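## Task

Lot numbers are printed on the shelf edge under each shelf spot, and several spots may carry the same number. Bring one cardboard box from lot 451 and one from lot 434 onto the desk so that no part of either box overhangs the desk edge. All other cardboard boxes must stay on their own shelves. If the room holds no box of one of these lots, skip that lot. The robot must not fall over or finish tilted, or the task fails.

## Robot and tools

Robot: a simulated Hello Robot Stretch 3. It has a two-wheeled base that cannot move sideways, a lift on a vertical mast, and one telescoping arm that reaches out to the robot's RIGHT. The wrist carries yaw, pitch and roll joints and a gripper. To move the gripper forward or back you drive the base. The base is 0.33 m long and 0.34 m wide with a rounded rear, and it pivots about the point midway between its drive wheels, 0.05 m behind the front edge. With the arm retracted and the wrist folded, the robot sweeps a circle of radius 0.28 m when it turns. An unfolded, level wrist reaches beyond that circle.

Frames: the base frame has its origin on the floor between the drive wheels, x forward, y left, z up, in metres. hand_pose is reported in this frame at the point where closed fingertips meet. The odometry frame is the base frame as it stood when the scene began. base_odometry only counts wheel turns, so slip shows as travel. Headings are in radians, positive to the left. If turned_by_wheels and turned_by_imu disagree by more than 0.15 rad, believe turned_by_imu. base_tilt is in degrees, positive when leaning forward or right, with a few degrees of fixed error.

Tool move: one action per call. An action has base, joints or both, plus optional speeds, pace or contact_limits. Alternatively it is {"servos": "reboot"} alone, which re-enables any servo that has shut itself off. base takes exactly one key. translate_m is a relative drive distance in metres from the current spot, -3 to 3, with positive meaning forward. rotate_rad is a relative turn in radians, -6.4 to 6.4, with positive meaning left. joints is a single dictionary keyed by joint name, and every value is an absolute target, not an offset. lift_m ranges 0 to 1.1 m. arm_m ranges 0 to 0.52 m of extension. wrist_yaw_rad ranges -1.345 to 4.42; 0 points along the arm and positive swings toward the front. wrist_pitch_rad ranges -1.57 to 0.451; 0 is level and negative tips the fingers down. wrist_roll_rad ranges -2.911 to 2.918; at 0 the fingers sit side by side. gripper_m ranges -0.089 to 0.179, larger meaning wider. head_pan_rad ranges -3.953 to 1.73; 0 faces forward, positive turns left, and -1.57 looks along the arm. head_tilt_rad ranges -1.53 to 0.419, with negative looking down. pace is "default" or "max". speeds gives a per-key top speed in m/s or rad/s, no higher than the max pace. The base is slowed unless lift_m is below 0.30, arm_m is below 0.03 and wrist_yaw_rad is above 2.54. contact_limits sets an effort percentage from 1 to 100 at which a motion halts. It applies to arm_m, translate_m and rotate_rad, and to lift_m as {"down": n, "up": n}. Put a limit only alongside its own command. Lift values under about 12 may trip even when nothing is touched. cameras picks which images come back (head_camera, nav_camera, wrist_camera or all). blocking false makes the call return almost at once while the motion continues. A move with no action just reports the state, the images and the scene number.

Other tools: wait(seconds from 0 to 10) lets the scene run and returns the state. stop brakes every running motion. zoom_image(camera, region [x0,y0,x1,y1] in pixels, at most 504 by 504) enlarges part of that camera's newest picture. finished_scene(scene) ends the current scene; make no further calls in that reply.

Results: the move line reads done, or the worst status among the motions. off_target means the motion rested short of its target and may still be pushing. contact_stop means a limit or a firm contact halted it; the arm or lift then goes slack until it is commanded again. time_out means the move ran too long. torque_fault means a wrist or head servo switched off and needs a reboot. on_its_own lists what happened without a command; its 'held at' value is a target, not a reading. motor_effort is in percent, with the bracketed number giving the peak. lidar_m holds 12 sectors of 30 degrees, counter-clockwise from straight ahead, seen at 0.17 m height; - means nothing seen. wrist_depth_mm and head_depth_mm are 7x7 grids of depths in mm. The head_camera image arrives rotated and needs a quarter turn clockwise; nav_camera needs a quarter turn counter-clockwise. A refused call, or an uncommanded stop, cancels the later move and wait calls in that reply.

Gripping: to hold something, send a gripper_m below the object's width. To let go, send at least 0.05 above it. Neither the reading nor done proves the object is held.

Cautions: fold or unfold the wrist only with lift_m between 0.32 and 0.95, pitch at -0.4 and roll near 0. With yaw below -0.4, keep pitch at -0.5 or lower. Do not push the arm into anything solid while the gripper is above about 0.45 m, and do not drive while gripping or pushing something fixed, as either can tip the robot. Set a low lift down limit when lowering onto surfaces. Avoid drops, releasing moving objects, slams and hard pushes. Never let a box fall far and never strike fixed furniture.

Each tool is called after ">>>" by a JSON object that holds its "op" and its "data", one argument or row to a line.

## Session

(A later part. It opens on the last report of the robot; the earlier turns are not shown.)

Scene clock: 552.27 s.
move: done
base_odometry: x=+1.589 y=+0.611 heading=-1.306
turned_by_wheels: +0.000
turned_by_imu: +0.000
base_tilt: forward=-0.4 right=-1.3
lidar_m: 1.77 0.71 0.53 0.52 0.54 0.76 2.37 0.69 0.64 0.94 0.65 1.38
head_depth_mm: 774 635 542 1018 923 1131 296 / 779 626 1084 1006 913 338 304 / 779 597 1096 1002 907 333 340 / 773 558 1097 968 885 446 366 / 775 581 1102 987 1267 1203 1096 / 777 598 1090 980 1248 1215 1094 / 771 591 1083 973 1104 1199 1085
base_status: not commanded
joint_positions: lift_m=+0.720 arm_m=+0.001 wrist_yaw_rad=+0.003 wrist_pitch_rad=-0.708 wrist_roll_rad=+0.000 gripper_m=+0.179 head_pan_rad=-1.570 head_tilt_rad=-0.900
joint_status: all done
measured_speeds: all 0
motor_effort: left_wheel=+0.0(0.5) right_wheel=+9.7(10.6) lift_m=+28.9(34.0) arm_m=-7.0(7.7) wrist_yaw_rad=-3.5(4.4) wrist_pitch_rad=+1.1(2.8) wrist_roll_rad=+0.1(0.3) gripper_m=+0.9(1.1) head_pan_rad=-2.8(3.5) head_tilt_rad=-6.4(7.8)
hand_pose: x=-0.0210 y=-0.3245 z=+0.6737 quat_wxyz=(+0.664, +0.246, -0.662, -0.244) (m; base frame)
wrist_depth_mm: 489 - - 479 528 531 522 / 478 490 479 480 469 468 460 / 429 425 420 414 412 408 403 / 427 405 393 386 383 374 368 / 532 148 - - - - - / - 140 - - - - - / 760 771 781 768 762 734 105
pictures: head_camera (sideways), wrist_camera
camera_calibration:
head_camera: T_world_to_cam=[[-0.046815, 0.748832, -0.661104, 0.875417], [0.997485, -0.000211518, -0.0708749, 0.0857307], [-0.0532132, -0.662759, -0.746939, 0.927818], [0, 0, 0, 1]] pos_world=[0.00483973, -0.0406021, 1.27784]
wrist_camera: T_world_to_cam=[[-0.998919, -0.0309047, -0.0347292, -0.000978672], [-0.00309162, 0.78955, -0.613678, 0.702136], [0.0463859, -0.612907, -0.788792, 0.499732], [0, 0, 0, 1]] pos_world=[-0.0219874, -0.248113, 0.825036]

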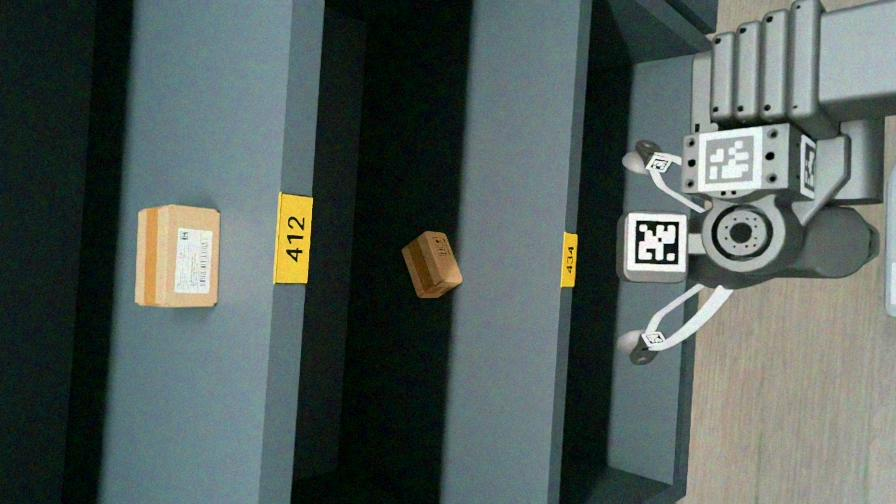

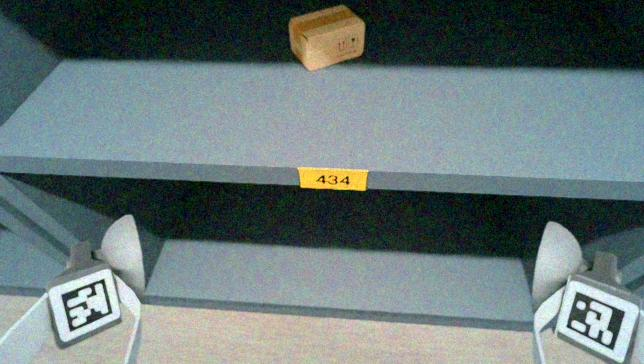

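>>> {"op": "move", "data": {
  "base": {"translate_m": -0.069},
  "joints": {"wrist_yaw_rad": 0.5, "lift_m": 0.71}
}}

>>> {"op": "move", "data": {
  "joints": {"arm_m": 0.25},
  "contact_limits": {"arm_m": 30},
  "cameras": ["wrist_camera"]
}}

>>> {"op": "move", "data": {
  "joints": {"arm_m": 0.40},
  "contact_limits": {"arm_m": 30},
  "cameras": ["wrist_camera","head_camera"]
}}

Scene clock: 577.30 s.
move: done
base_odometry: x=+1.571 y=+0.677 heading=-1.306
turned_by_wheels: +0.000
turned_by_imu: +0.000
base_tilt: forward=-0.3 right=-1.2
lidar_m: 1.78 0.72 0.54 0.52 0.55 0.77 2.34 1.29 0.60 0.94 0.69 0.74
head_depth_mm: 774 634 542 965 901 1103 305 / 775 627 1082 1009 912 348 309 / 778 620 1091 1001 904 362 377 / 771 613 1092 996 898 451 391 / 772 557 1101 958 1260 461 1091 / 777 570 1096 979 1249 1200 1087 / 773 590 1086 972 1243 1202 1086
base_status: done
joint_positions: lift_m=+0.710 arm_m=+0.001 wrist_yaw_rad=+0.497 wrist_pitch_rad=-0.709 wrist_roll_rad=+0.000 gripper_m=+0.179 head_pan_rad=-1.570 head_tilt_rad=-0.900
joint_status: all done
measured_speeds: all 0
motor_effort: left_wheel=-4.2(11.5) right_wheel=-8.9(11.0) lift_m=+24.0(24.6) arm_m=-5.5(6.2) wrist_yaw_rad=+2.7(4.9) wrist_pitch_rad=+1.1(1.3) wrist_roll_rad=+0.2(0.3) gripper_m=+0.7(1.1) head_pan_rad=-3.1(3.7) head_tilt_rad=-6.4(8.0)
hand_pose: x=+0.0637 y=-0.3028 z=+0.6636 quat_wxyz=(+0.704, +0.401, -0.582, -0.075) (m; base frame)
wrist_depth_mm: - 497 514 529 516 437 512 / - - 483 459 457 450 450 / - - - 425 397 393 388 / - - 878 - 367 346 346 / 955 945 915 - - 330 315 / 122 806 835 813 - - - / 747 764 774 764 737 - 105
pictures: none

Scene clock: 580.37 s.
move: done
base_odometry: x=+1.571 y=+0.677 heading=-1.306
turned_by_wheels: +0.000
turned_by_imu: +0.000
base_tilt: forward=-0.3 right=-1.2
lidar_m: 1.78 0.72 0.53 0.52 0.54 0.77 2.33 1.29 0.60 0.94 0.69 0.74
head_depth_mm: 776 634 541 961 899 1069 305 / 780 626 1080 960 403 350 309 / 778 620 1092 505 888 1221 1102 / 769 614 1091 540 901 1211 1100 / 771 557 1105 943 1264 1214 1092 / 779 568 1092 979 1259 1208 1093 / 769 589 1085 973 1242 1204 1090
base_status: not commanded
joint_positions: lift_m=+0.710 arm_m=+0.250 wrist_yaw_rad=+0.497 wrist_pitch_rad=-0.709 wrist_roll_rad=+0.000 gripper_m=+0.179 head_pan_rad=-1.570 head_tilt_rad=-0.900
joint_status: all done
measured_speeds: all 0
motor_effort: left_wheel=-4.6(4.7) right_wheel=-9.3(10.0) lift_m=+26.9(27.7) arm_m=+13.3(14.7) wrist_yaw_rad=+1.9(3.5) wrist_pitch_rad=+1.2(1.3) wrist_roll_rad=-0.1(0.3) gripper_m=+1.1(1.1) head_pan_rad=-3.1(3.8) head_tilt_rad=-6.9(7.5)
contact_limits: arm_m 30 (drawing in: default 31, maximum 55; extending or still: default 40, maximum 69)
hand_pose: x=+0.0637 y=-0.5522 z=+0.6636 quat_wxyz=(+0.704, +0.401, -0.582, -0.075) (m; base frame)
wrist_depth_mm: 371 457 518 527 - - - / 392 454 464 460 452 437 - / 402 405 402 398 324 389 385 / 370 359 355 351 309 346 341 / 934 314 317 314 315 314 309 / 122 144 289 285 283 284 279 / 735 746 268 262 261 255 105
pictures: wrist_camera
camera_calibration:
wrist_camera: T_world_to_cam=[[-0.864874, -0.500791, -0.0346642, -0.191842], [-0.377389, 0.694184, -0.612932, 0.846641], [0.331014, -0.517027, -0.789375, 0.383408], [0, 0, 0, 1]] pos_world=[0.0266806, -0.485565, 0.814937]

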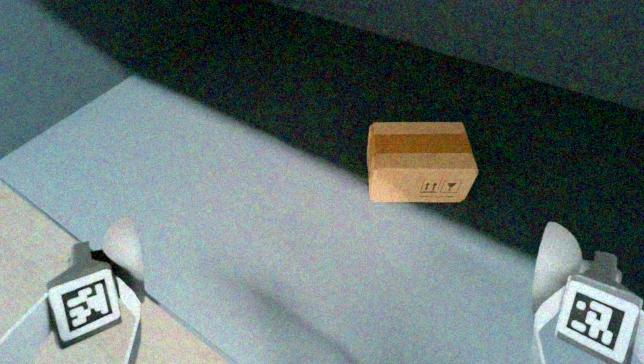

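Scene clock: 582.73 s.
move: done
base_odometry: x=+1.571 y=+0.677 heading=-1.306
turned_by_wheels: +0.000
turned_by_imu: +0.000
base_tilt: forward=-0.3 right=-1.1
lidar_m: 1.78 0.71 0.54 0.52 0.55 0.77 2.34 1.29 0.60 0.94 0.69 0.73
head_depth_mm: 773 635 543 967 898 1076 305 / 778 625 539 520 403 354 309 / 777 619 555 955 905 1225 1099 / 772 613 598 943 900 1214 1095 / 772 557 714 961 1258 1208 1094 / 776 569 1093 977 1259 1208 1090 / 770 591 1083 970 1251 1202 1083
base_status: not commanded
joint_positions: lift_m=+0.710 arm_m=+0.400 wrist_yaw_rad=+0.497 wrist_pitch_rad=-0.709 wrist_roll_rad=+0.000 gripper_m=+0.179 head_pan_rad=-1.570 head_tilt_rad=-0.900
joint_status: all done
measured_speeds: all 0
motor_effort: left_wheel=-4.2(4.5) right_wheel=-9.0(10.0) lift_m=+30.2(30.2) arm_m=+13.7(15.0) wrist_yaw_rad=+1.5(3.7) wrist_pitch_rad=+1.2(1.4) wrist_roll_rad=+0.1(0.3) gripper_m=+0.2(1.6) head_pan_rad=-2.8(3.5) head_tilt_rad=-6.4(7.4)
contact_limits: arm_m 30 (drawing in: default 31, maximum 55; extending or still: default 40, maximum 69)
hand_pose: x=+0.0637 y=-0.7022 z=+0.6636 quat_wxyz=(+0.704, +0.401, -0.582, -0.075) (m; base frame)
wrist_depth_mm: 369 453 - - - - - / 392 453 461 442 - - - / 398 405 407 402 387 - - / 360 359 357 351 346 345 338 / 329 314 320 316 310 310 308 / 123 279 288 235 274 281 280 / 257 261 263 234 253 254 105
pictures: head_camera (sideways), wrist_camera
camera_calibration:
head_camera: T_world_to_cam=[[-0.046815, 0.748832, -0.661104, 0.875417], [0.997485, -0.000211518, -0.0708749, 0.0857307], [-0.0532132, -0.662759, -0.746939, 0.927818], [0, 0, 0, 1]] pos_world=[0.00483973, -0.0406021, 1.27784]
wrist_camera: T_world_to_cam=[[-0.864874, -0.500791, -0.0346642, -0.26696], [-0.377389, 0.694184, -0.612932, 0.950769], [0.331014, -0.517027, -0.789375, 0.305854], [0, 0, 0, 1]] pos_world=[0.0266806, -0.635565, 0.814937]

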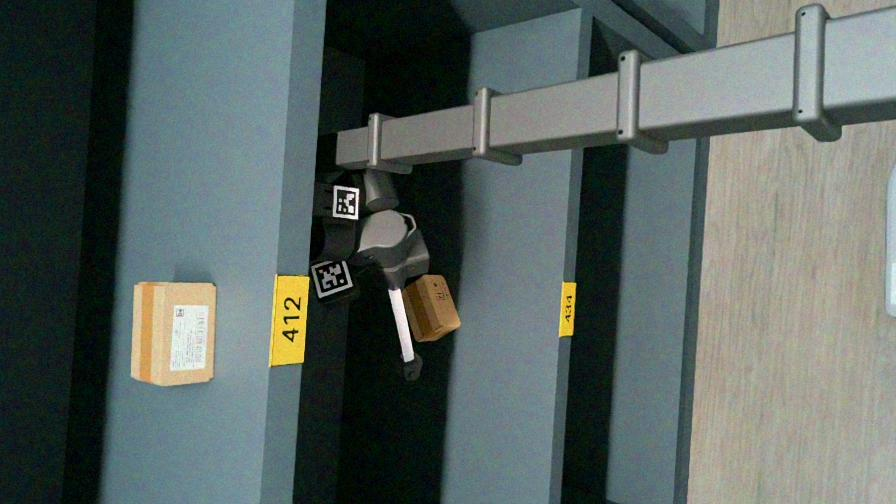

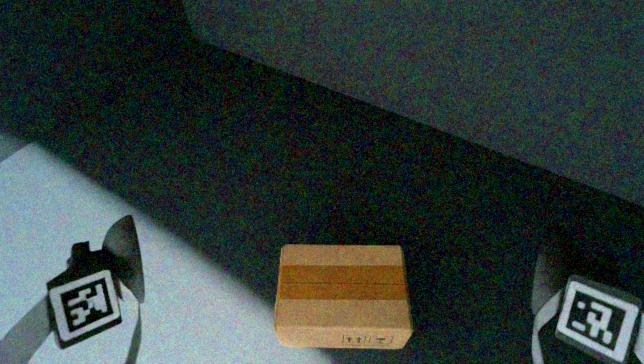

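>>> {"op": "move", "data": {
  "joints": {"lift_m": 0.613, "arm_m": 0.408},
  "contact_limits": {"lift_m": {"down": 18}},
  "cameras": ["wrist_camera"]
}}

>>> {"op": "move", "data": {
  "joints": {"gripper_m": 0.06}
}}

>>> {"op": "move", "data": {
  "joints": {"lift_m": 0.68},
  "cameras": ["wrist_camera"]
}}

Scene clock: 591.17 s.
move: done
base_odometry: x=+1.571 y=+0.677 heading=-1.306
turned_by_wheels: +0.000
turned_by_imu: +0.000
base_tilt: forward=-0.3 right=-1.3
lidar_m: 1.78 0.71 0.54 0.52 0.55 0.77 2.33 1.28 0.60 0.94 0.69 0.74
head_depth_mm: 772 635 542 961 901 1193 1118 / 776 626 1083 1009 872 444 390 / 778 619 680 662 866 1202 1089 / 769 613 688 784 904 1217 1095 / 771 557 1102 949 1257 1205 1096 / 778 568 1085 974 1251 1204 1094 / 769 590 1093 974 1249 1200 1087
base_status: not commanded
joint_positions: lift_m=+0.613 arm_m=+0.408 wrist_yaw_rad=+0.497 wrist_pitch_rad=-0.709 wrist_roll_rad=+0.000 gripper_m=+0.179 head_pan_rad=-1.570 head_tilt_rad=-0.900
joint_status: all done
measured_speeds: all 0
motor_effort: left_wheel=-4.0(4.5) right_wheel=-8.8(9.8) lift_m=+24.6(30.0) arm_m=+12.4(14.9) wrist_yaw_rad=+2.1(3.1) wrist_pitch_rad=+1.3(1.4) wrist_roll_rad=+0.0(0.4) gripper_m=+0.7(1.3) head_pan_rad=-2.1(3.4) head_tilt_rad=-6.5(7.2)
contact_limits: lift_m down 18 (down: maximum 72; up: maximum 65)
hand_pose: x=+0.0637 y=-0.7102 z=+0.5665 quat_wxyz=(+0.704, +0.401, -0.582, -0.075) (m; base frame)
wrist_depth_mm: 355 364 359 346 327 - - / 310 308 302 301 295 286 - / 268 267 263 260 256 255 253 / 237 236 231 167 217 226 223 / 212 209 199 149 149 203 201 / - 144 182 142 140 181 183 / 169 173 172 171 169 166 107
pictures: wrist_camera
camera_calibration:
wrist_camera: T_world_to_cam=[[-0.864879, -0.500778, -0.0347339, -0.274271], [-0.377386, 0.694278, -0.612827, 0.896853], [0.331005, -0.516913, -0.789453, 0.225279], [0, 0, 0, 1]] pos_world=[0.0266806, -0.643565, 0.717937]

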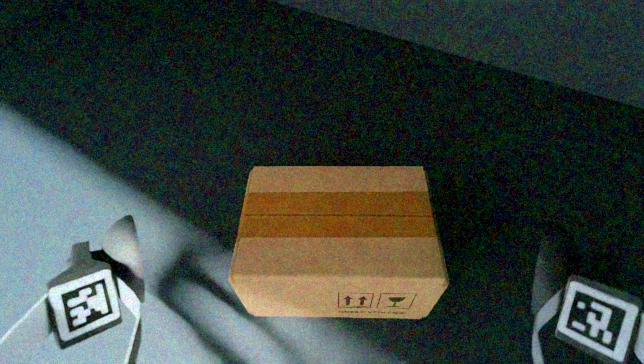

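Scene clock: 592.90 s.
move: done
base_odometry: x=+1.571 y=+0.677 heading=-1.306
turned_by_wheels: +0.000
turned_by_imu: +0.000
base_tilt: forward=-0.3 right=-1.1
lidar_m: 1.78 0.71 0.53 0.52 0.55 0.77 2.33 1.28 0.60 0.94 0.69 0.73
head_depth_mm: 771 632 543 962 899 1194 1114 / 777 627 1082 1007 874 444 390 / 779 620 680 661 865 1193 1089 / 769 611 685 782 904 1215 1102 / 774 558 1097 944 1256 1208 1094 / 775 570 1089 983 1253 1208 1087 / 772 591 1086 968 1241 1200 1088
base_status: not commanded
joint_positions: lift_m=+0.613 arm_m=+0.408 wrist_yaw_rad=+0.497 wrist_pitch_rad=-0.709 wrist_roll_rad=+0.000 gripper_m=+0.061 head_pan_rad=-1.570 head_tilt_rad=-0.900
joint_status: all done
measured_speeds: all 0
motor_effort: left_wheel=-4.4(4.4) right_wheel=-8.3(9.5) lift_m=+29.6(31.2) arm_m=+10.5(12.9) wrist_yaw_rad=+2.1(3.7) wrist_pitch_rad=+1.3(1.4) wrist_roll_rad=-0.1(0.3) gripper_m=-11.1(83.2) head_pan_rad=-2.4(3.1) head_tilt_rad=-6.0(7.2)
contact_limits: lift_m down 18 (down: maximum 72; up: maximum 65)
hand_pose: x=+0.0637 y=-0.7102 z=+0.5665 quat_wxyz=(+0.704, +0.401, -0.582, -0.075) (m; base frame)
wrist_depth_mm: 354 363 357 349 325 - - / 311 307 302 299 295 285 - / 269 266 264 259 257 254 251 / 236 235 227 167 216 225 224 / 212 210 153 149 148 203 201 / 191 190 140 143 139 184 183 / 178 167 170 171 167 125 167
pictures: none

Scene clock: 594.33 s.
move: done
base_odometry: x=+1.571 y=+0.677 heading=-1.306
turned_by_wheels: +0.000
turned_by_imu: +0.000
base_tilt: forward=-0.3 right=-1.2
lidar_m: 1.78 0.71 0.54 0.52 0.55 0.77 2.34 1.29 0.60 0.94 0.69 0.73
head_depth_mm: 774 633 543 964 902 1193 1065 / 777 626 584 959 446 379 330 / 779 619 600 926 882 1219 1099 / 770 612 626 926 901 1216 1101 / 772 556 749 943 1253 1212 1095 / 777 571 1089 982 1253 1203 1087 / 770 589 1091 970 1241 1201 1083
base_status: not commanded
joint_positions: lift_m=+0.680 arm_m=+0.408 wrist_yaw_rad=+0.497 wrist_pitch_rad=-0.716 wrist_roll_rad=+0.000 gripper_m=+0.061 head_pan_rad=-1.570 head_tilt_rad=-0.900
joint_status: all done
measured_speeds: all 0
motor_effort: left_wheel=-4.1(4.4) right_wheel=-8.2(9.1) lift_m=+30.6(34.1) arm_m=+8.7(10.4) wrist_yaw_rad=+1.9(3.9) wrist_pitch_rad=+2.5(2.6) wrist_roll_rad=+0.2(0.3) gripper_m=-11.0(11.2) head_pan_rad=-2.3(3.1) head_tilt_rad=-6.4(7.4)
hand_pose: x=+0.0631 y=-0.7091 z=+0.6324 quat_wxyz=(+0.703, +0.403, -0.580, -0.077) (m; base frame)
wrist_depth_mm: 370 451 455 - - - - / 391 414 405 398 - - - / 364 356 355 354 346 337 - / 319 319 308 172 295 306 303 / 289 285 151 150 149 274 274 / 259 259 139 143 140 249 248 / 242 228 229 229 227 124 227
pictures: wrist_camera
camera_calibration:
wrist_camera: T_world_to_cam=[[-0.864976, -0.500599, -0.0348909, -0.271714], [-0.379357, 0.697829, -0.607555, 0.935518], [0.32849, -0.512284, -0.793511, 0.283979], [0, 0, 0, 1]] pos_world=[0.0265852, -0.643373, 0.784239]

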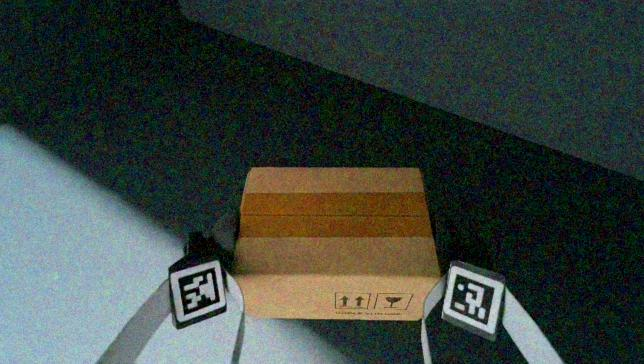

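>>> {"op": "move", "data": {
  "joints": {"arm_m": 0.0, "gripper_m": 0.05}
}}

>>> {"op": "move", "data": {
  "base": {"translate_m": -1.3},
  "joints": {"lift_m": 0.88}
}}

>>> {"op": "move", "data": {
  "base": {"translate_m": -0.5},
  "cameras": ["wrist_camera"]
}}

>>> {"op": "move", "data": {
  "base": {"rotate_rad": -1.521}
}}

>>> {"op": "move", "data": {
  "base": {"translate_m": 1.2}
}}

>>> {"op": "move", "data": {
  "base": {"translate_m": 0.83}
}}

>>> {"op": "move", "data": {
  "base": {"rotate_rad": 1.521},
  "joints": {"head_pan_rad": -0.8, "head_tilt_rad": -0.4},
  "cameras": ["nav_camera", "wrist_camera"]
}}

Scene clock: 629.10 s.
move: done
base_odometry: x=+1.571 y=+0.677 heading=-1.306
turned_by_wheels: +0.000
turned_by_imu: +0.000
base_tilt: forward=-0.3 right=-1.3
lidar_m: 1.78 0.71 0.54 0.52 0.55 0.77 2.33 1.29 0.60 0.94 0.69 0.73
head_depth_mm: 773 634 542 961 903 1197 339 / 775 626 1082 1011 913 1154 330 / 781 620 1089 1000 910 1205 385 / 770 613 1096 992 903 514 398 / 775 557 1100 988 895 489 1078 / 779 570 1093 980 1253 1193 1085 / 771 590 1088 968 1247 1207 1084
base_status: not commanded
joint_positions: lift_m=+0.680 arm_m=+0.001 wrist_yaw_rad=+0.497 wrist_pitch_rad=-0.716 wrist_roll_rad=+0.000 gripper_m=+0.051 head_pan_rad=-1.570 head_tilt_rad=-0.900
joint_status: all done
measured_speeds: all 0
motor_effort: left_wheel=-4.2(4.7) right_wheel=-9.1(9.2) lift_m=+31.5(32.4) arm_m=-12.9(14.3) wrist_yaw_rad=+1.7(3.7) wrist_pitch_rad=+2.5(2.6) wrist_roll_rad=+0.2(0.3) gripper_m=-14.0(56.1) head_pan_rad=-2.4(3.1) head_tilt_rad=-6.5(7.4)
hand_pose: x=+0.0631 y=-0.3016 z=+0.6323 quat_wxyz=(+0.703, +0.403, -0.580, -0.078) (m; base frame)
wrist_depth_mm: - 489 486 477 471 466 458 / - - 435 409 403 399 391 / - - - 408 358 347 342 / - 976 173 168 167 323 305 / 907 896 151 149 149 - 292 / 801 824 139 143 138 - - / 756 709 720 706 716 107 -
pictures: none

Scene clock: 643.23 s.
move: done
base_odometry: x=+1.231 y=+1.932 heading=-1.306
turned_by_wheels: +0.000
turned_by_imu: -0.001
base_tilt: forward=-0.3 right=-1.3
lidar_m: 1.94 0.78 0.58 0.57 0.60 0.84 1.05 1.10 1.54 0.44 0.93 0.95
head_depth_mm: 2710 2754 2138 1732 - - 1112 / 2753 2714 2106 1721 - - 1111 / 362 2385 2022 1700 1512 - 1090 / 731 566 502 643 325 312 1100 / 744 603 505 988 320 1176 1091 / 744 596 515 976 493 1189 1087 / 739 591 510 972 881 1184 1086
base_status: done
joint_positions: lift_m=+0.880 arm_m=+0.001 wrist_yaw_rad=+0.497 wrist_pitch_rad=-0.716 wrist_roll_rad=+0.000 gripper_m=+0.051 head_pan_rad=-1.570 head_tilt_rad=-0.900
joint_status: all done
measured_speeds: all 0
motor_effort: left_wheel=-3.5(12.5) right_wheel=-8.3(13.2) lift_m=+25.7(36.6) arm_m=-3.8(13.2) wrist_yaw_rad=+2.1(3.9) wrist_pitch_rad=+2.6(2.7) wrist_roll_rad=+0.3(0.4) gripper_m=-14.4(14.7) head_pan_rad=-2.1(3.0) head_tilt_rad=-5.8(7.0)
hand_pose: x=+0.0631 y=-0.3016 z=+0.8323 quat_wxyz=(+0.703, +0.403, -0.580, -0.078) (m; base frame)
wrist_depth_mm: - - - - - - 187 / - - - - - - 187 / - - - - - 293 205 / - - 174 168 163 260 - / - - 151 150 149 302 - / - - 139 143 138 973 963 / 945 918 915 885 817 124 891
pictures: none

Scene clock: 649.37 s.
move: done
base_odometry: x=+1.100 y=+2.414 heading=-1.306
turned_by_wheels: +0.000
turned_by_imu: +0.000
base_tilt: forward=-0.4 right=-1.2
lidar_m: 2.00 0.80 0.60 0.59 0.62 0.57 0.55 0.58 0.82 2.50 0.64 0.63
head_depth_mm: 1786 1702 1649 1584 - - 1113 / 2616 2523 2094 1724 - - 1106 / 2714 2690 2064 1715 1521 - 1085 / 2737 2629 2083 1687 326 312 1105 / 2743 2612 2042 1672 320 1193 1097 / 2760 2613 2020 1662 493 1226 1085 / 2725 2553 2018 1584 1345 1225 1090
base_status: done
joint_positions: lift_m=+0.880 arm_m=+0.001 wrist_yaw_rad=+0.497 wrist_pitch_rad=-0.716 wrist_roll_rad=+0.000 gripper_m=+0.051 head_pan_rad=-1.570 head_tilt_rad=-0.900
joint_status: not commanded
measured_speeds: all 0
motor_effort: left_wheel=-8.5(12.1) right_wheel=-2.7(12.5) lift_m=+24.8(26.1) arm_m=+0.0(4.0) wrist_yaw_rad=+2.2(3.4) wrist_pitch_rad=+2.6(2.7) wrist_roll_rad=-0.2(0.4) gripper_m=-13.8(14.7) head_pan_rad=-2.0(2.8) head_tilt_rad=-5.3(6.8)
hand_pose: x=+0.0631 y=-0.3016 z=+0.8323 quat_wxyz=(+0.703, +0.403, -0.580, -0.078) (m; base frame)
wrist_depth_mm: - - - - - - - / - - - - - - - / - 684 - - - - - / - - 169 168 - - - / - - 151 149 149 - - / - - 139 143 137 968 970 / 949 909 910 908 896 124 894
pictures: wrist_camera
camera_calibration:
wrist_camera: T_world_to_cam=[[-0.864913, -0.500709, -0.0348645, -0.0607985], [-0.379578, 0.697959, -0.607267, 0.772357], [0.328398, -0.511999, -0.793733, 0.651646], [0, 0, 0, 1]] pos_world=[0.0265854, -0.235874, 0.984139]

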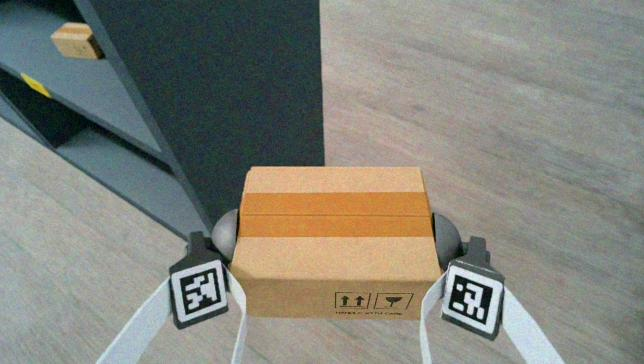

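Scene clock: 652.90 s.
move: done
base_odometry: x=+1.100 y=+2.414 heading=-2.826
turned_by_wheels: -1.521
turned_by_imu: -1.497
base_tilt: forward=-0.2 right=-1.3
lidar_m: 2.84 0.63 1.38 1.67 0.76 0.59 0.59 0.63 0.56 0.55 0.59 0.88
head_depth_mm: 444 510 601 733 - - 1111 / 449 518 611 745 - - 1109 / 455 523 620 761 896 - 1088 / 459 531 629 771 325 312 1091 / 465 537 640 784 320 1191 1096 / 470 544 650 805 494 1229 1088 / 475 553 661 817 1084 1222 1086
base_status: done
joint_positions: lift_m=+0.880 arm_m=+0.001 wrist_yaw_rad=+0.497 wrist_pitch_rad=-0.716 wrist_roll_rad=+0.000 gripper_m=+0.051 head_pan_rad=-1.570 head_tilt_rad=-0.900
joint_status: not commanded
measured_speeds: all 0
motor_effort: left_wheel=+7.9(12.0) right_wheel=-9.3(13.5) lift_m=+26.7(27.3) arm_m=-5.2(5.9) wrist_yaw_rad=+2.1(3.1) wrist_pitch_rad=+2.5(2.7) wrist_roll_rad=+0.3(0.3) gripper_m=-14.0(14.9) head_pan_rad=-2.0(2.5) head_tilt_rad=-5.9(6.6)
hand_pose: x=+0.0631 y=-0.3016 z=+0.8323 quat_wxyz=(+0.703, +0.403, -0.580, -0.077) (m; base frame)
wrist_depth_mm: - - 531 421 350 301 262 / - - 600 487 390 327 283 / - - - 562 444 364 312 / - - - 168 452 408 338 / - - 151 149 149 455 379 / - - 139 143 138 491 431 / 939 914 902 888 880 121 495
pictures: none

Scene clock: 666.03 s.
move: done
base_odometry: x=-0.041 y=+2.042 heading=-2.826
turned_by_wheels: +0.000
turned_by_imu: +0.000
base_tilt: forward=-0.2 right=-1.2
lidar_m: 1.97 1.69 2.50 0.88 0.47 0.55 1.77 0.87 0.68 0.67 0.72 1.06
head_depth_mm: 547 629 740 903 - - 1114 / 555 636 752 913 - - 1109 / 559 644 763 936 1101 - 1088 / 566 653 774 952 326 312 1098 / 572 661 786 963 320 1188 1097 / 578 672 800 983 492 1226 1087 / 585 679 814 1011 1317 1229 1090
base_status: done
joint_positions: lift_m=+0.880 arm_m=+0.001 wrist_yaw_rad=+0.497 wrist_pitch_rad=-0.716 wrist_roll_rad=+0.000 gripper_m=+0.051 head_pan_rad=-1.570 head_tilt_rad=-0.900
joint_status: not commanded
measured_speeds: all 0
motor_effort: left_wheel=+3.5(13.3) right_wheel=+7.1(10.1) lift_m=+31.2(32.2) arm_m=-8.6(13.6) wrist_yaw_rad=+1.4(3.7) wrist_pitch_rad=+2.6(2.6) wrist_roll_rad=+0.1(0.3) gripper_m=-14.4(14.6) head_pan_rad=-1.4(2.5) head_tilt_rad=-5.4(6.7)
hand_pose: x=+0.0631 y=-0.3016 z=+0.8323 quat_wxyz=(+0.703, +0.403, -0.580, -0.077) (m; base frame)
wrist_depth_mm: - - - 580 479 413 358 / - - - 616 536 450 391 / - - - - 592 497 425 / - - - 168 167 556 465 / - - 152 150 149 602 524 / - - 139 143 138 - 583 / 941 901 897 911 893 124 613
pictures: none

Scene clock: 675.47 s.
move: done
base_odometry: x=-0.830 y=+1.785 heading=-2.826
turned_by_wheels: +0.000
turned_by_imu: +0.000
base_tilt: forward=-0.2 right=-1.1
lidar_m: 1.16 0.96 1.34 3.19 1.46 1.16 2.15 0.97 0.76 0.75 0.81 1.18
head_depth_mm: 617 711 836 1015 - - 1112 / 625 720 850 1034 - - 1111 / 629 730 859 1057 1249 - 1091 / 638 737 876 1076 325 312 1098 / 645 747 891 1093 320 1190 1096 / 653 757 901 1115 494 1228 1085 / 662 770 921 1145 1365 1223 1084
base_status: done
joint_positions: lift_m=+0.880 arm_m=+0.001 wrist_yaw_rad=+0.497 wrist_pitch_rad=-0.716 wrist_roll_rad=+0.000 gripper_m=+0.051 head_pan_rad=-1.570 head_tilt_rad=-0.900
joint_status: not commanded
measured_speeds: all 0
motor_effort: left_wheel=+7.9(12.0) right_wheel=+1.2(11.9) lift_m=+30.2(31.7) arm_m=-4.7(9.0) wrist_yaw_rad=+1.5(3.5) wrist_pitch_rad=+2.5(2.7) wrist_roll_rad=+0.2(0.4) gripper_m=-14.1(14.7) head_pan_rad=-1.7(2.3) head_tilt_rad=-5.8(6.2)
hand_pose: x=+0.0631 y=-0.3016 z=+0.8323 quat_wxyz=(+0.703, +0.403, -0.580, -0.077) (m; base frame)
wrist_depth_mm: - - - - 566 484 424 / - - - - 605 531 465 / - - - - - 586 505 / - - - 168 164 622 553 / - - 151 149 149 - 607 / - - 139 142 138 121 - / 958 924 880 892 878 124 812
pictures: none

Scene clock: 679.00 s.
move: done
base_odometry: x=-0.830 y=+1.785 heading=-1.306
turned_by_wheels: +1.521
turned_by_imu: +1.496
base_tilt: forward=-0.2 right=-1.1
lidar_m: 3.51 1.55 1.16 1.19 1.04 0.77 0.75 0.79 1.11 1.16 0.96 1.60
head_depth_mm: 1075 1124 1172 1230 1278 1343 1377 / 1165 1220 1276 1343 1315 1505 1415 / 1277 1342 1409 1464 1154 1649 1412 / 1402 1491 1567 1595 1081 1164 1293 / 1569 1665 1779 1671 1077 895 1400 / 1771 1907 2048 1656 1071 891 1391 / 2034 2192 2378 1636 1117 1680 1383
base_status: done
joint_positions: lift_m=+0.880 arm_m=+0.001 wrist_yaw_rad=+0.497 wrist_pitch_rad=-0.716 wrist_roll_rad=+0.000 gripper_m=+0.051 head_pan_rad=-0.799 head_tilt_rad=-0.399
joint_status: all done
measured_speeds: all 0
motor_effort: left_wheel=-8.5(12.8) right_wheel=+9.2(12.7) lift_m=+30.2(31.3) arm_m=-10.8(11.0) wrist_yaw_rad=+1.8(3.3) wrist_pitch_rad=+2.4(2.6) wrist_roll_rad=+0.0(0.3) gripper_m=-14.5(14.6) head_pan_rad=-3.1(5.9) head_tilt_rad=-3.7(6.3)
hand_pose: x=+0.0631 y=-0.3016 z=+0.8323 quat_wxyz=(+0.703, +0.403, -0.580, -0.077) (m; base frame)
wrist_depth_mm: - - - - - - - / - - - - - - - / - - - - - - - / - - - 172 - - - / - - 151 150 149 - - / - - 139 143 138 986 959 / 945 898 906 901 895 124 897
pictures: nav_camera (sideways), wrist_camera
camera_calibration:
nav_camera: T_world_to_cam=[[0.266222, -0.24935, 0.931102, -1.17032], [-0.705898, -0.708209, 0.0121726, 0.0386272], [0.656379, -0.660503, -0.364557, 0.423725], [0, 0, 0, 1]] pos_world=[0.0607091, 0.0154077, 1.24369]
wrist_camera: T_world_to_cam=[[-0.864803, -0.500899, -0.0348666, -0.0608444], [-0.379739, 0.697889, -0.607248, 0.772325], [0.328503, -0.51191, -0.793747, 0.651678], [0, 0, 0, 1]] pos_world=[0.0265853, -0.235874, 0.984139]

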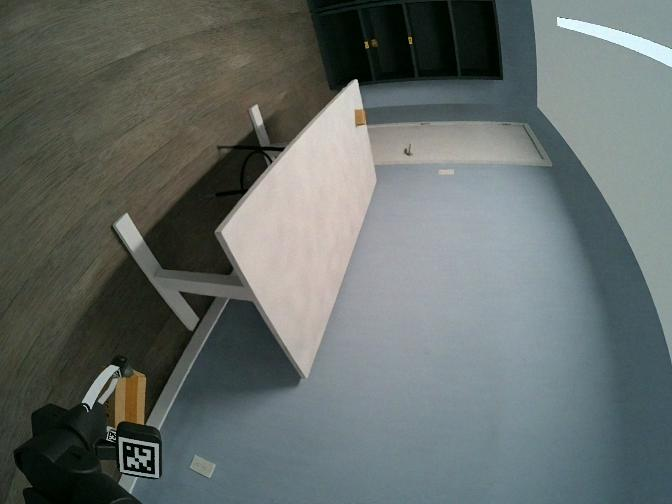

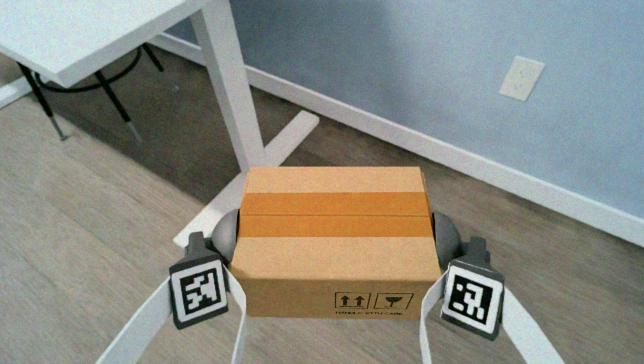

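>>> {"op": "move", "data": {
  "base": {"translate_m": 1.2},
  "joints": {"head_pan_rad": -1.57, "head_tilt_rad": -0.7},
  "cameras": ["nav_camera","head_camera"]
}}

Scene clock: 698.50 s.
move: done
base_odometry: x=-0.516 y=+0.627 heading=-1.306
turned_by_wheels: +0.000
turned_by_imu: +0.001
base_tilt: forward=-0.3 right=-1.1
lidar_m: 2.33 1.48 1.11 1.08 1.13 2.00 1.94 1.65 0.90 0.68 0.61 1.74
head_depth_mm: 979 1091 1213 967 757 - - / 984 1094 1200 962 748 - - / 989 1097 1203 945 748 650 - / 991 1104 1205 941 742 642 - / 996 1109 1207 937 736 304 329 / 995 1117 1196 930 730 467 1113 / 1003 1120 1206 918 726 1284 1158
base_status: done
joint_positions: lift_m=+0.880 arm_m=+0.001 wrist_yaw_rad=+0.497 wrist_pitch_rad=-0.716 wrist_roll_rad=+0.000 gripper_m=+0.051 head_pan_rad=-1.570 head_tilt_rad=-0.700
joint_status: all done
measured_speeds: all 0
motor_effort: left_wheel=+2.5(8.8) right_wheel=+7.9(14.1) lift_m=+29.3(30.8) arm_m=-11.4(13.5) wrist_yaw_rad=+1.2(3.5) wrist_pitch_rad=+2.5(2.6) wrist_roll_rad=+0.0(0.4) gripper_m=-14.1(14.6) head_pan_rad=+3.4(5.9) head_tilt_rad=+2.4(9.1)
hand_pose: x=+0.0631 y=-0.3016 z=+0.8323 quat_wxyz=(+0.703, +0.403, -0.580, -0.077) (m; base frame)
wrist_depth_mm: - - - - - - - / - - - - - - - / - - - - - - - / - - - 168 163 - - / - - 151 150 149 - - / - - 140 143 138 125 - / 934 920 906 903 883 868 875
pictures: head_camera (sideways), nav_camera (sideways)
camera_calibration:
head_camera: T_world_to_cam=[[-0.0467528, 0.602594, -0.796677, 1.0521], [0.997493, -0.0142449, -0.0693123, 0.0837179], [-0.0531158, -0.797921, -0.600418, 0.737246], [0, 0, 0, 1]] pos_world=[0.0048402, -0.044536, 1.28665]
nav_camera: T_world_to_cam=[[0.0175561, -0.623676, 0.781485, -0.973714], [-0.999788, -0.0193887, 0.00698687, 0.0471319], [0.0107944, -0.781442, -0.623884, 0.765004], [0, 0, 0, 1]] pos_world=[0.0559587, -0.00856208, 1.23789]

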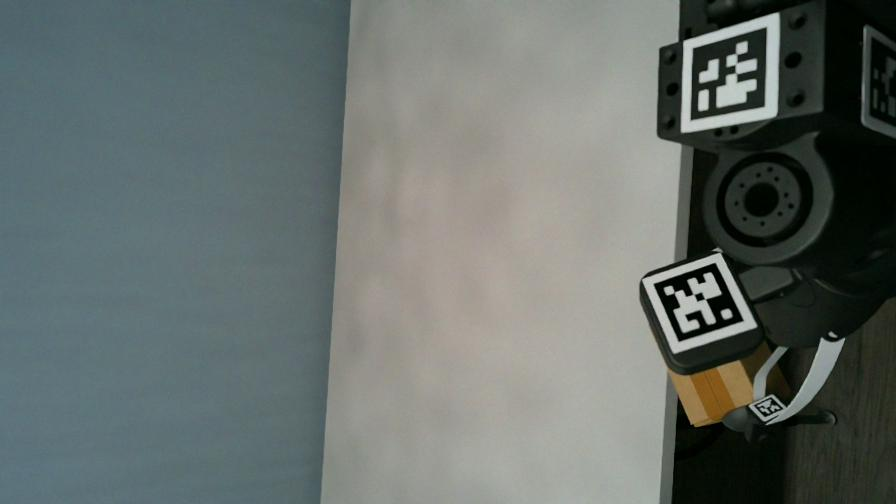

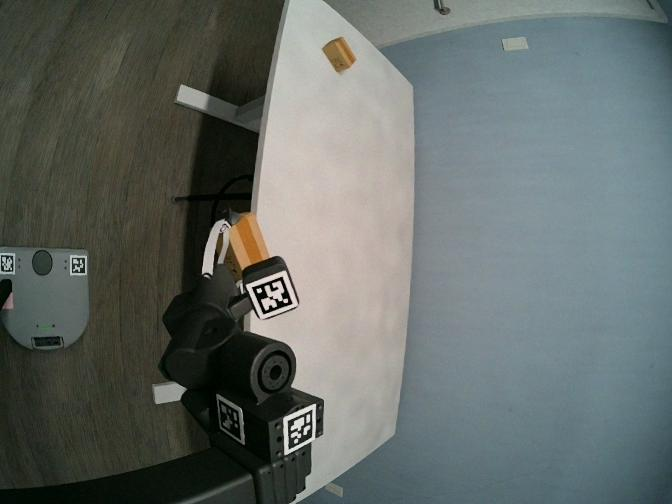

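>>> {"op": "move", "data": {
  "joints": {"arm_m": 0.36},
  "contact_limits": {"arm_m": 30}
}}

>>> {"op": "move", "data": {
  "joints": {"lift_m": 0.805}
}}

>>> {"op": "move", "data": {
  "joints": {"lift_m": 0.79},
  "speeds": {"lift_m": 0.02},
  "contact_limits": {"lift_m": {"down": 14}},
  "cameras": ["wrist_camera"]
}}

Scene clock: 710.83 s.
move: done
base_odometry: x=-0.516 y=+0.627 heading=-1.306
turned_by_wheels: +0.000
turned_by_imu: +0.000
base_tilt: forward=-0.4 right=-1.1
lidar_m: 2.33 1.48 1.11 1.08 1.13 1.99 1.94 1.65 0.90 0.68 0.61 1.75
head_depth_mm: 980 1092 1206 327 - - 1188 / 980 1099 482 356 729 1289 1185 / 986 1103 498 882 744 1281 1179 / 993 1101 590 575 740 1254 1172 / 995 1108 1206 838 735 1300 1164 / 1002 1114 1196 926 731 1264 1146 / 999 1120 1197 917 727 1284 1153
base_status: not commanded
joint_positions: lift_m=+0.880 arm_m=+0.360 wrist_yaw_rad=+0.497 wrist_pitch_rad=-0.717 wrist_roll_rad=+0.000 gripper_m=+0.051 head_pan_rad=-1.570 head_tilt_rad=-0.700
joint_status: all done
measured_speeds: all 0
motor_effort: left_wheel=+1.8(2.6) right_wheel=+8.1(8.9) lift_m=+28.5(29.7) arm_m=+12.7(15.0) wrist_yaw_rad=+2.6(3.1) wrist_pitch_rad=+2.7(2.8) wrist_roll_rad=+0.0(0.4) gripper_m=-14.4(14.7) head_pan_rad=+2.6(4.0) head_tilt_rad=+2.0(3.9)
contact_limits: arm_m 30 (drawing in: default 31, maximum 55; extending or still: default 40, maximum 69)
hand_pose: x=+0.0631 y=-0.6609 z=+0.8322 quat_wxyz=(+0.703, +0.403, -0.580, -0.078) (m; base frame)
wrist_depth_mm: - - - - - - - / - - - - - - - / - - - - - - - / - - 166 168 164 - - / - - 151 150 149 - - / - - 139 143 137 - - / - - - - - 107 -
pictures: none

Scene clock: 712.33 s.
move: done
base_odometry: x=-0.516 y=+0.627 heading=-1.306
turned_by_wheels: +0.000
turned_by_imu: +0.000
base_tilt: forward=-0.3 right=-1.2
lidar_m: 2.33 1.48 1.12 1.08 1.14 2.00 1.94 1.65 0.89 0.68 0.61 1.75
head_depth_mm: 976 1091 1211 966 735 289 - / 986 1098 1193 460 367 332 1182 / 986 1096 1202 550 747 1288 1171 / 987 1107 1211 562 740 1260 1170 / 996 1112 1211 820 734 1302 1164 / 999 1113 1204 927 730 1262 1150 / 1001 1117 1198 917 726 1293 1153
base_status: not commanded
joint_positions: lift_m=+0.805 arm_m=+0.360 wrist_yaw_rad=+0.497 wrist_pitch_rad=-0.717 wrist_roll_rad=+0.000 gripper_m=+0.051 head_pan_rad=-1.570 head_tilt_rad=-0.700
joint_status: all done
measured_speeds: all 0
motor_effort: left_wheel=+1.9(2.5) right_wheel=+8.2(8.8) lift_m=+25.6(27.6) arm_m=+10.1(12.9) wrist_yaw_rad=+2.9(2.9) wrist_pitch_rad=+2.6(2.7) wrist_roll_rad=-0.1(0.3) gripper_m=-13.8(14.4) head_pan_rad=+3.0(3.7) head_tilt_rad=+2.8(3.2)
contact_limits: arm_m 30 (drawing in: default 31, maximum 55; extending or still: default 40, maximum 69)
hand_pose: x=+0.0631 y=-0.6609 z=+0.7572 quat_wxyz=(+0.703, +0.403, -0.580, -0.078) (m; base frame)
wrist_depth_mm: - - - - - - - / - - - - - - - / - - - - - - - / - - 165 168 164 - - / - - 151 149 149 - - / - - 139 143 138 - - / - - - - - 107 -
pictures: none

Scene clock: 713.47 s.
move: done
base_odometry: x=-0.516 y=+0.627 heading=-1.306
turned_by_wheels: +0.000
turned_by_imu: +0.000
base_tilt: forward=-0.5 right=-1.1
lidar_m: 2.34 1.48 1.12 1.08 1.14 1.99 1.94 1.64 0.90 0.68 0.61 1.74
head_depth_mm: 978 1091 1210 966 755 298 - / 983 1096 1198 544 376 330 1163 / 989 1100 1199 542 746 1288 1172 / 991 1108 1204 564 722 1252 1172 / 989 1114 1208 824 737 1302 1169 / 997 1111 1203 928 730 1259 1148 / 1006 1119 1203 921 727 1280 1154
base_status: not commanded
joint_positions: lift_m=+0.790 arm_m=+0.360 wrist_yaw_rad=+0.497 wrist_pitch_rad=-0.673 wrist_roll_rad=+0.000 gripper_m=+0.051 head_pan_rad=-1.570 head_tilt_rad=-0.700
joint_status: all done
measured_speeds: all 0
motor_effort: left_wheel=+1.9(2.4) right_wheel=+8.4(8.6) lift_m=+15.4(27.0) arm_m=+9.2(10.6) wrist_yaw_rad=+0.3(3.5) wrist_pitch_rad=-5.4(5.8) wrist_roll_rad=+0.1(0.3) gripper_m=-14.1(14.6) head_pan_rad=+2.9(3.4) head_tilt_rad=+2.0(3.0)
contact_limits: arm_m 30 (drawing in: default 31, maximum 55; extending or still: default 40, maximum 69); lift_m down 14 (down: maximum 72; up: maximum 65)
hand_pose: x=+0.0669 y=-0.6679 z=+0.7501 quat_wxyz=(+0.705, +0.391, -0.589, -0.062) (m; base frame)
wrist_depth_mm: - - - - - - - / - - - - - - - / - - - - - - - / - - 164 166 162 - - / - - 149 148 148 - - / - - 138 142 138 - - / - - - - - 108 -
pictures: wrist_camera
camera_calibration:
wrist_camera: T_world_to_cam=[[-0.864076, -0.502234, -0.0336524, -0.245714], [-0.366902, 0.67419, -0.640977, 0.9882], [0.344609, -0.541506, -0.766822, 0.356637], [0, 0, 0, 1]] pos_world=[0.0273558, -0.59652, 0.898622]

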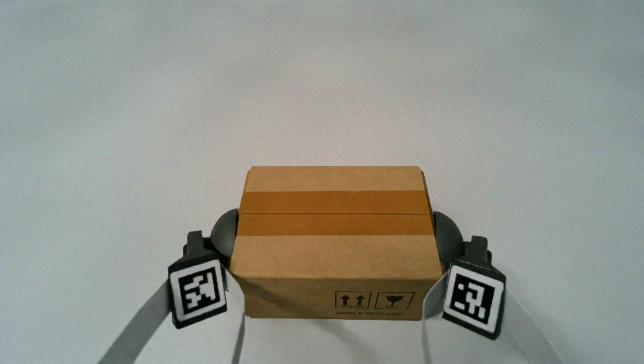

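>>> {"op": "move", "data": {
  "joints": {"gripper_m": 0.179}
}}

>>> {"op": "move", "data": {
  "joints": {"lift_m": 0.9}
}}

>>> {"op": "move", "data": {
  "joints": {"arm_m": 0.0, "head_tilt_rad": -0.6, "head_pan_rad": -1.2},
  "cameras": ["nav_camera","head_camera"]
}}

Scene clock: 721.60 s.
move: done
base_odometry: x=-0.516 y=+0.627 heading=-1.306
turned_by_wheels: +0.000
turned_by_imu: +0.000
base_tilt: forward=-0.3 right=-1.2
lidar_m: 2.33 1.49 1.11 1.08 1.13 2.00 1.94 1.64 0.90 0.68 0.61 1.74
head_depth_mm: 979 1092 1214 968 755 298 - / 981 1099 1197 546 376 331 1161 / 985 1103 1194 545 746 1291 1175 / 986 1104 1202 564 721 1257 1165 / 995 1108 1204 824 737 1299 1176 / 1000 1111 1200 928 728 1266 1147 / 997 1123 1197 917 725 1290 1152
base_status: not commanded
joint_positions: lift_m=+0.790 arm_m=+0.360 wrist_yaw_rad=+0.497 wrist_pitch_rad=-0.708 wrist_roll_rad=+0.000 gripper_m=+0.179 head_pan_rad=-1.570 head_tilt_rad=-0.700
joint_status: all done
measured_speeds: all 0
motor_effort: left_wheel=+1.6(2.2) right_wheel=+7.7(8.7) lift_m=+30.9(31.4) arm_m=+1.9(4.8) wrist_yaw_rad=+0.8(3.2) wrist_pitch_rad=+1.1(5.5) wrist_roll_rad=+0.3(0.3) gripper_m=+0.5(84.2) head_pan_rad=+2.8(3.5) head_tilt_rad=+2.1(2.3)
contact_limits: arm_m 30 (drawing in: default 31, maximum 55; extending or still: default 40, maximum 69); lift_m down 14 (down: maximum 72; up: maximum 65)
hand_pose: x=+0.0638 y=-0.6623 z=+0.7437 quat_wxyz=(+0.704, +0.401, -0.582, -0.075) (m; base frame)
wrist_depth_mm: - - - - - - - / - - - - - - - / - - - - - - - / - - 159 155 154 - - / - 142 137 138 140 - - / - 126 - 158 147 - - / - - - - - - 105
pictures: none

Scene clock: 723.43 s.
move: done
base_odometry: x=-0.516 y=+0.627 heading=-1.306
turned_by_wheels: +0.000
turned_by_imu: +0.000
base_tilt: forward=-0.3 right=-1.2
lidar_m: 2.33 1.48 1.11 1.08 1.14 2.00 1.94 1.64 0.90 0.68 0.61 1.75
head_depth_mm: 978 1092 1195 304 - 1303 1191 / 983 1097 414 360 750 1290 1186 / 987 1085 480 913 746 1288 1175 / 989 1111 516 831 740 1261 1174 / 993 1109 1193 824 736 1303 1166 / 998 1115 1205 894 730 1264 1141 / 1002 1116 1207 915 726 1289 1156
base_status: not commanded
joint_positions: lift_m=+0.900 arm_m=+0.360 wrist_yaw_rad=+0.497 wrist_pitch_rad=-0.709 wrist_roll_rad=+0.000 gripper_m=+0.179 head_pan_rad=-1.570 head_tilt_rad=-0.700
joint_status: all done
measured_speeds: all 0
motor_effort: left_wheel=+1.9(2.3) right_wheel=+7.3(8.5) lift_m=+30.7(33.0) arm_m=-0.9(2.1) wrist_yaw_rad=+1.7(2.6) wrist_pitch_rad=+1.2(1.4) wrist_roll_rad=+0.1(0.3) gripper_m=+0.6(1.2) head_pan_rad=+3.1(3.4) head_tilt_rad=+1.2(2.3)
contact_limits: arm_m 30 (drawing in: default 31, maximum 55; extending or still: default 40, maximum 69)
hand_pose: x=+0.0638 y=-0.6622 z=+0.8536 quat_wxyz=(+0.704, +0.401, -0.582, -0.075) (m; base frame)
wrist_depth_mm: - - - - - - - / - - - - - - - / - - - - - - - / - - - - - - - / - 142 - - - - - / - 126 - 238 237 - - / - - - 230 227 - 105
pictures: none

Scene clock: 727.30 s.
move: done
base_odometry: x=-0.516 y=+0.627 heading=-1.306
turned_by_wheels: +0.000
turned_by_imu: +0.000
base_tilt: forward=-0.2 right=-1.1
lidar_m: 2.34 1.48 1.11 1.08 1.14 2.00 1.94 1.65 0.90 0.68 0.61 1.74
head_depth_mm: 955 1029 1133 1138 844 670 572 / 995 1075 1180 1117 790 667 - / 1030 1124 1231 1109 801 663 325 / 1073 1175 1299 1100 824 678 1202 / 1124 1229 1352 1088 817 714 1136 / 1170 1289 1410 1079 812 1380 1214 / 1230 1363 1517 1068 808 1403 1211
base_status: not commanded
joint_positions: lift_m=+0.900 arm_m=+0.001 wrist_yaw_rad=+0.497 wrist_pitch_rad=-0.709 wrist_roll_rad=+0.000 gripper_m=+0.179 head_pan_rad=-1.200 head_tilt_rad=-0.599
joint_status: all done
measured_speeds: all 0
motor_effort: left_wheel=+2.1(2.5) right_wheel=+7.4(8.5) lift_m=+23.0(31.3) arm_m=-13.1(14.4) wrist_yaw_rad=+1.4(3.1) wrist_pitch_rad=+1.2(1.3) wrist_roll_rad=+0.1(0.4) gripper_m=+0.1(1.2) head_pan_rad=-2.5(5.0) head_tilt_rad=+0.1(5.6)
hand_pose: x=+0.0638 y=-0.3027 z=+0.8536 quat_wxyz=(+0.704, +0.401, -0.582, -0.075) (m; base frame)
wrist_depth_mm: - - - - - 423 - / - - - - - 421 - / - - - - - - - / - - - - - - - / - - - - - - - / 122 - - - - 964 - / 898 948 934 940 910 914 105
pictures: head_camera (sideways), nav_camera (sideways)
camera_calibration:
head_camera: T_world_to_cam=[[-0.231278, 0.466924, -0.853518, 1.12741], [0.937572, 0.341199, -0.0673978, 0.0816142], [0.25975, -0.815822, -0.516687, 0.626392], [0, 0, 0, 1]] pos_world=[0.0215198, -0.0432365, 1.29141]
nav_camera: T_world_to_cam=[[0.212292, -0.498525, 0.840479, -1.05182], [-0.925318, -0.379089, 0.0088656, 0.0443223], [0.314197, -0.779592, -0.541772, 0.656397], [0, 0, 0, 1]] pos_world=[0.0580673, 0.00416344, 1.23926]

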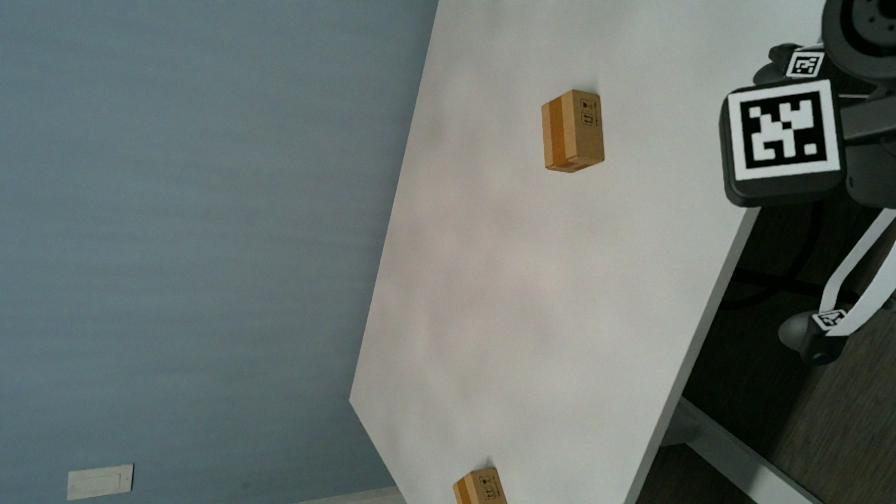

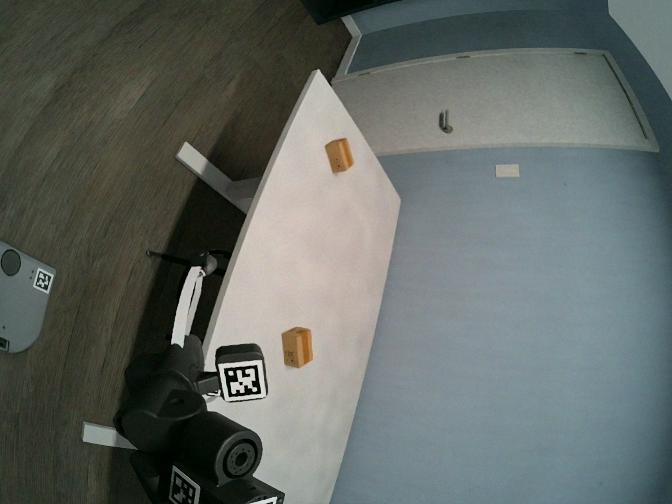

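>>> {"op": "finished_scene", "data": {
  "scene": 2
}}

The scene is finished: the task was done.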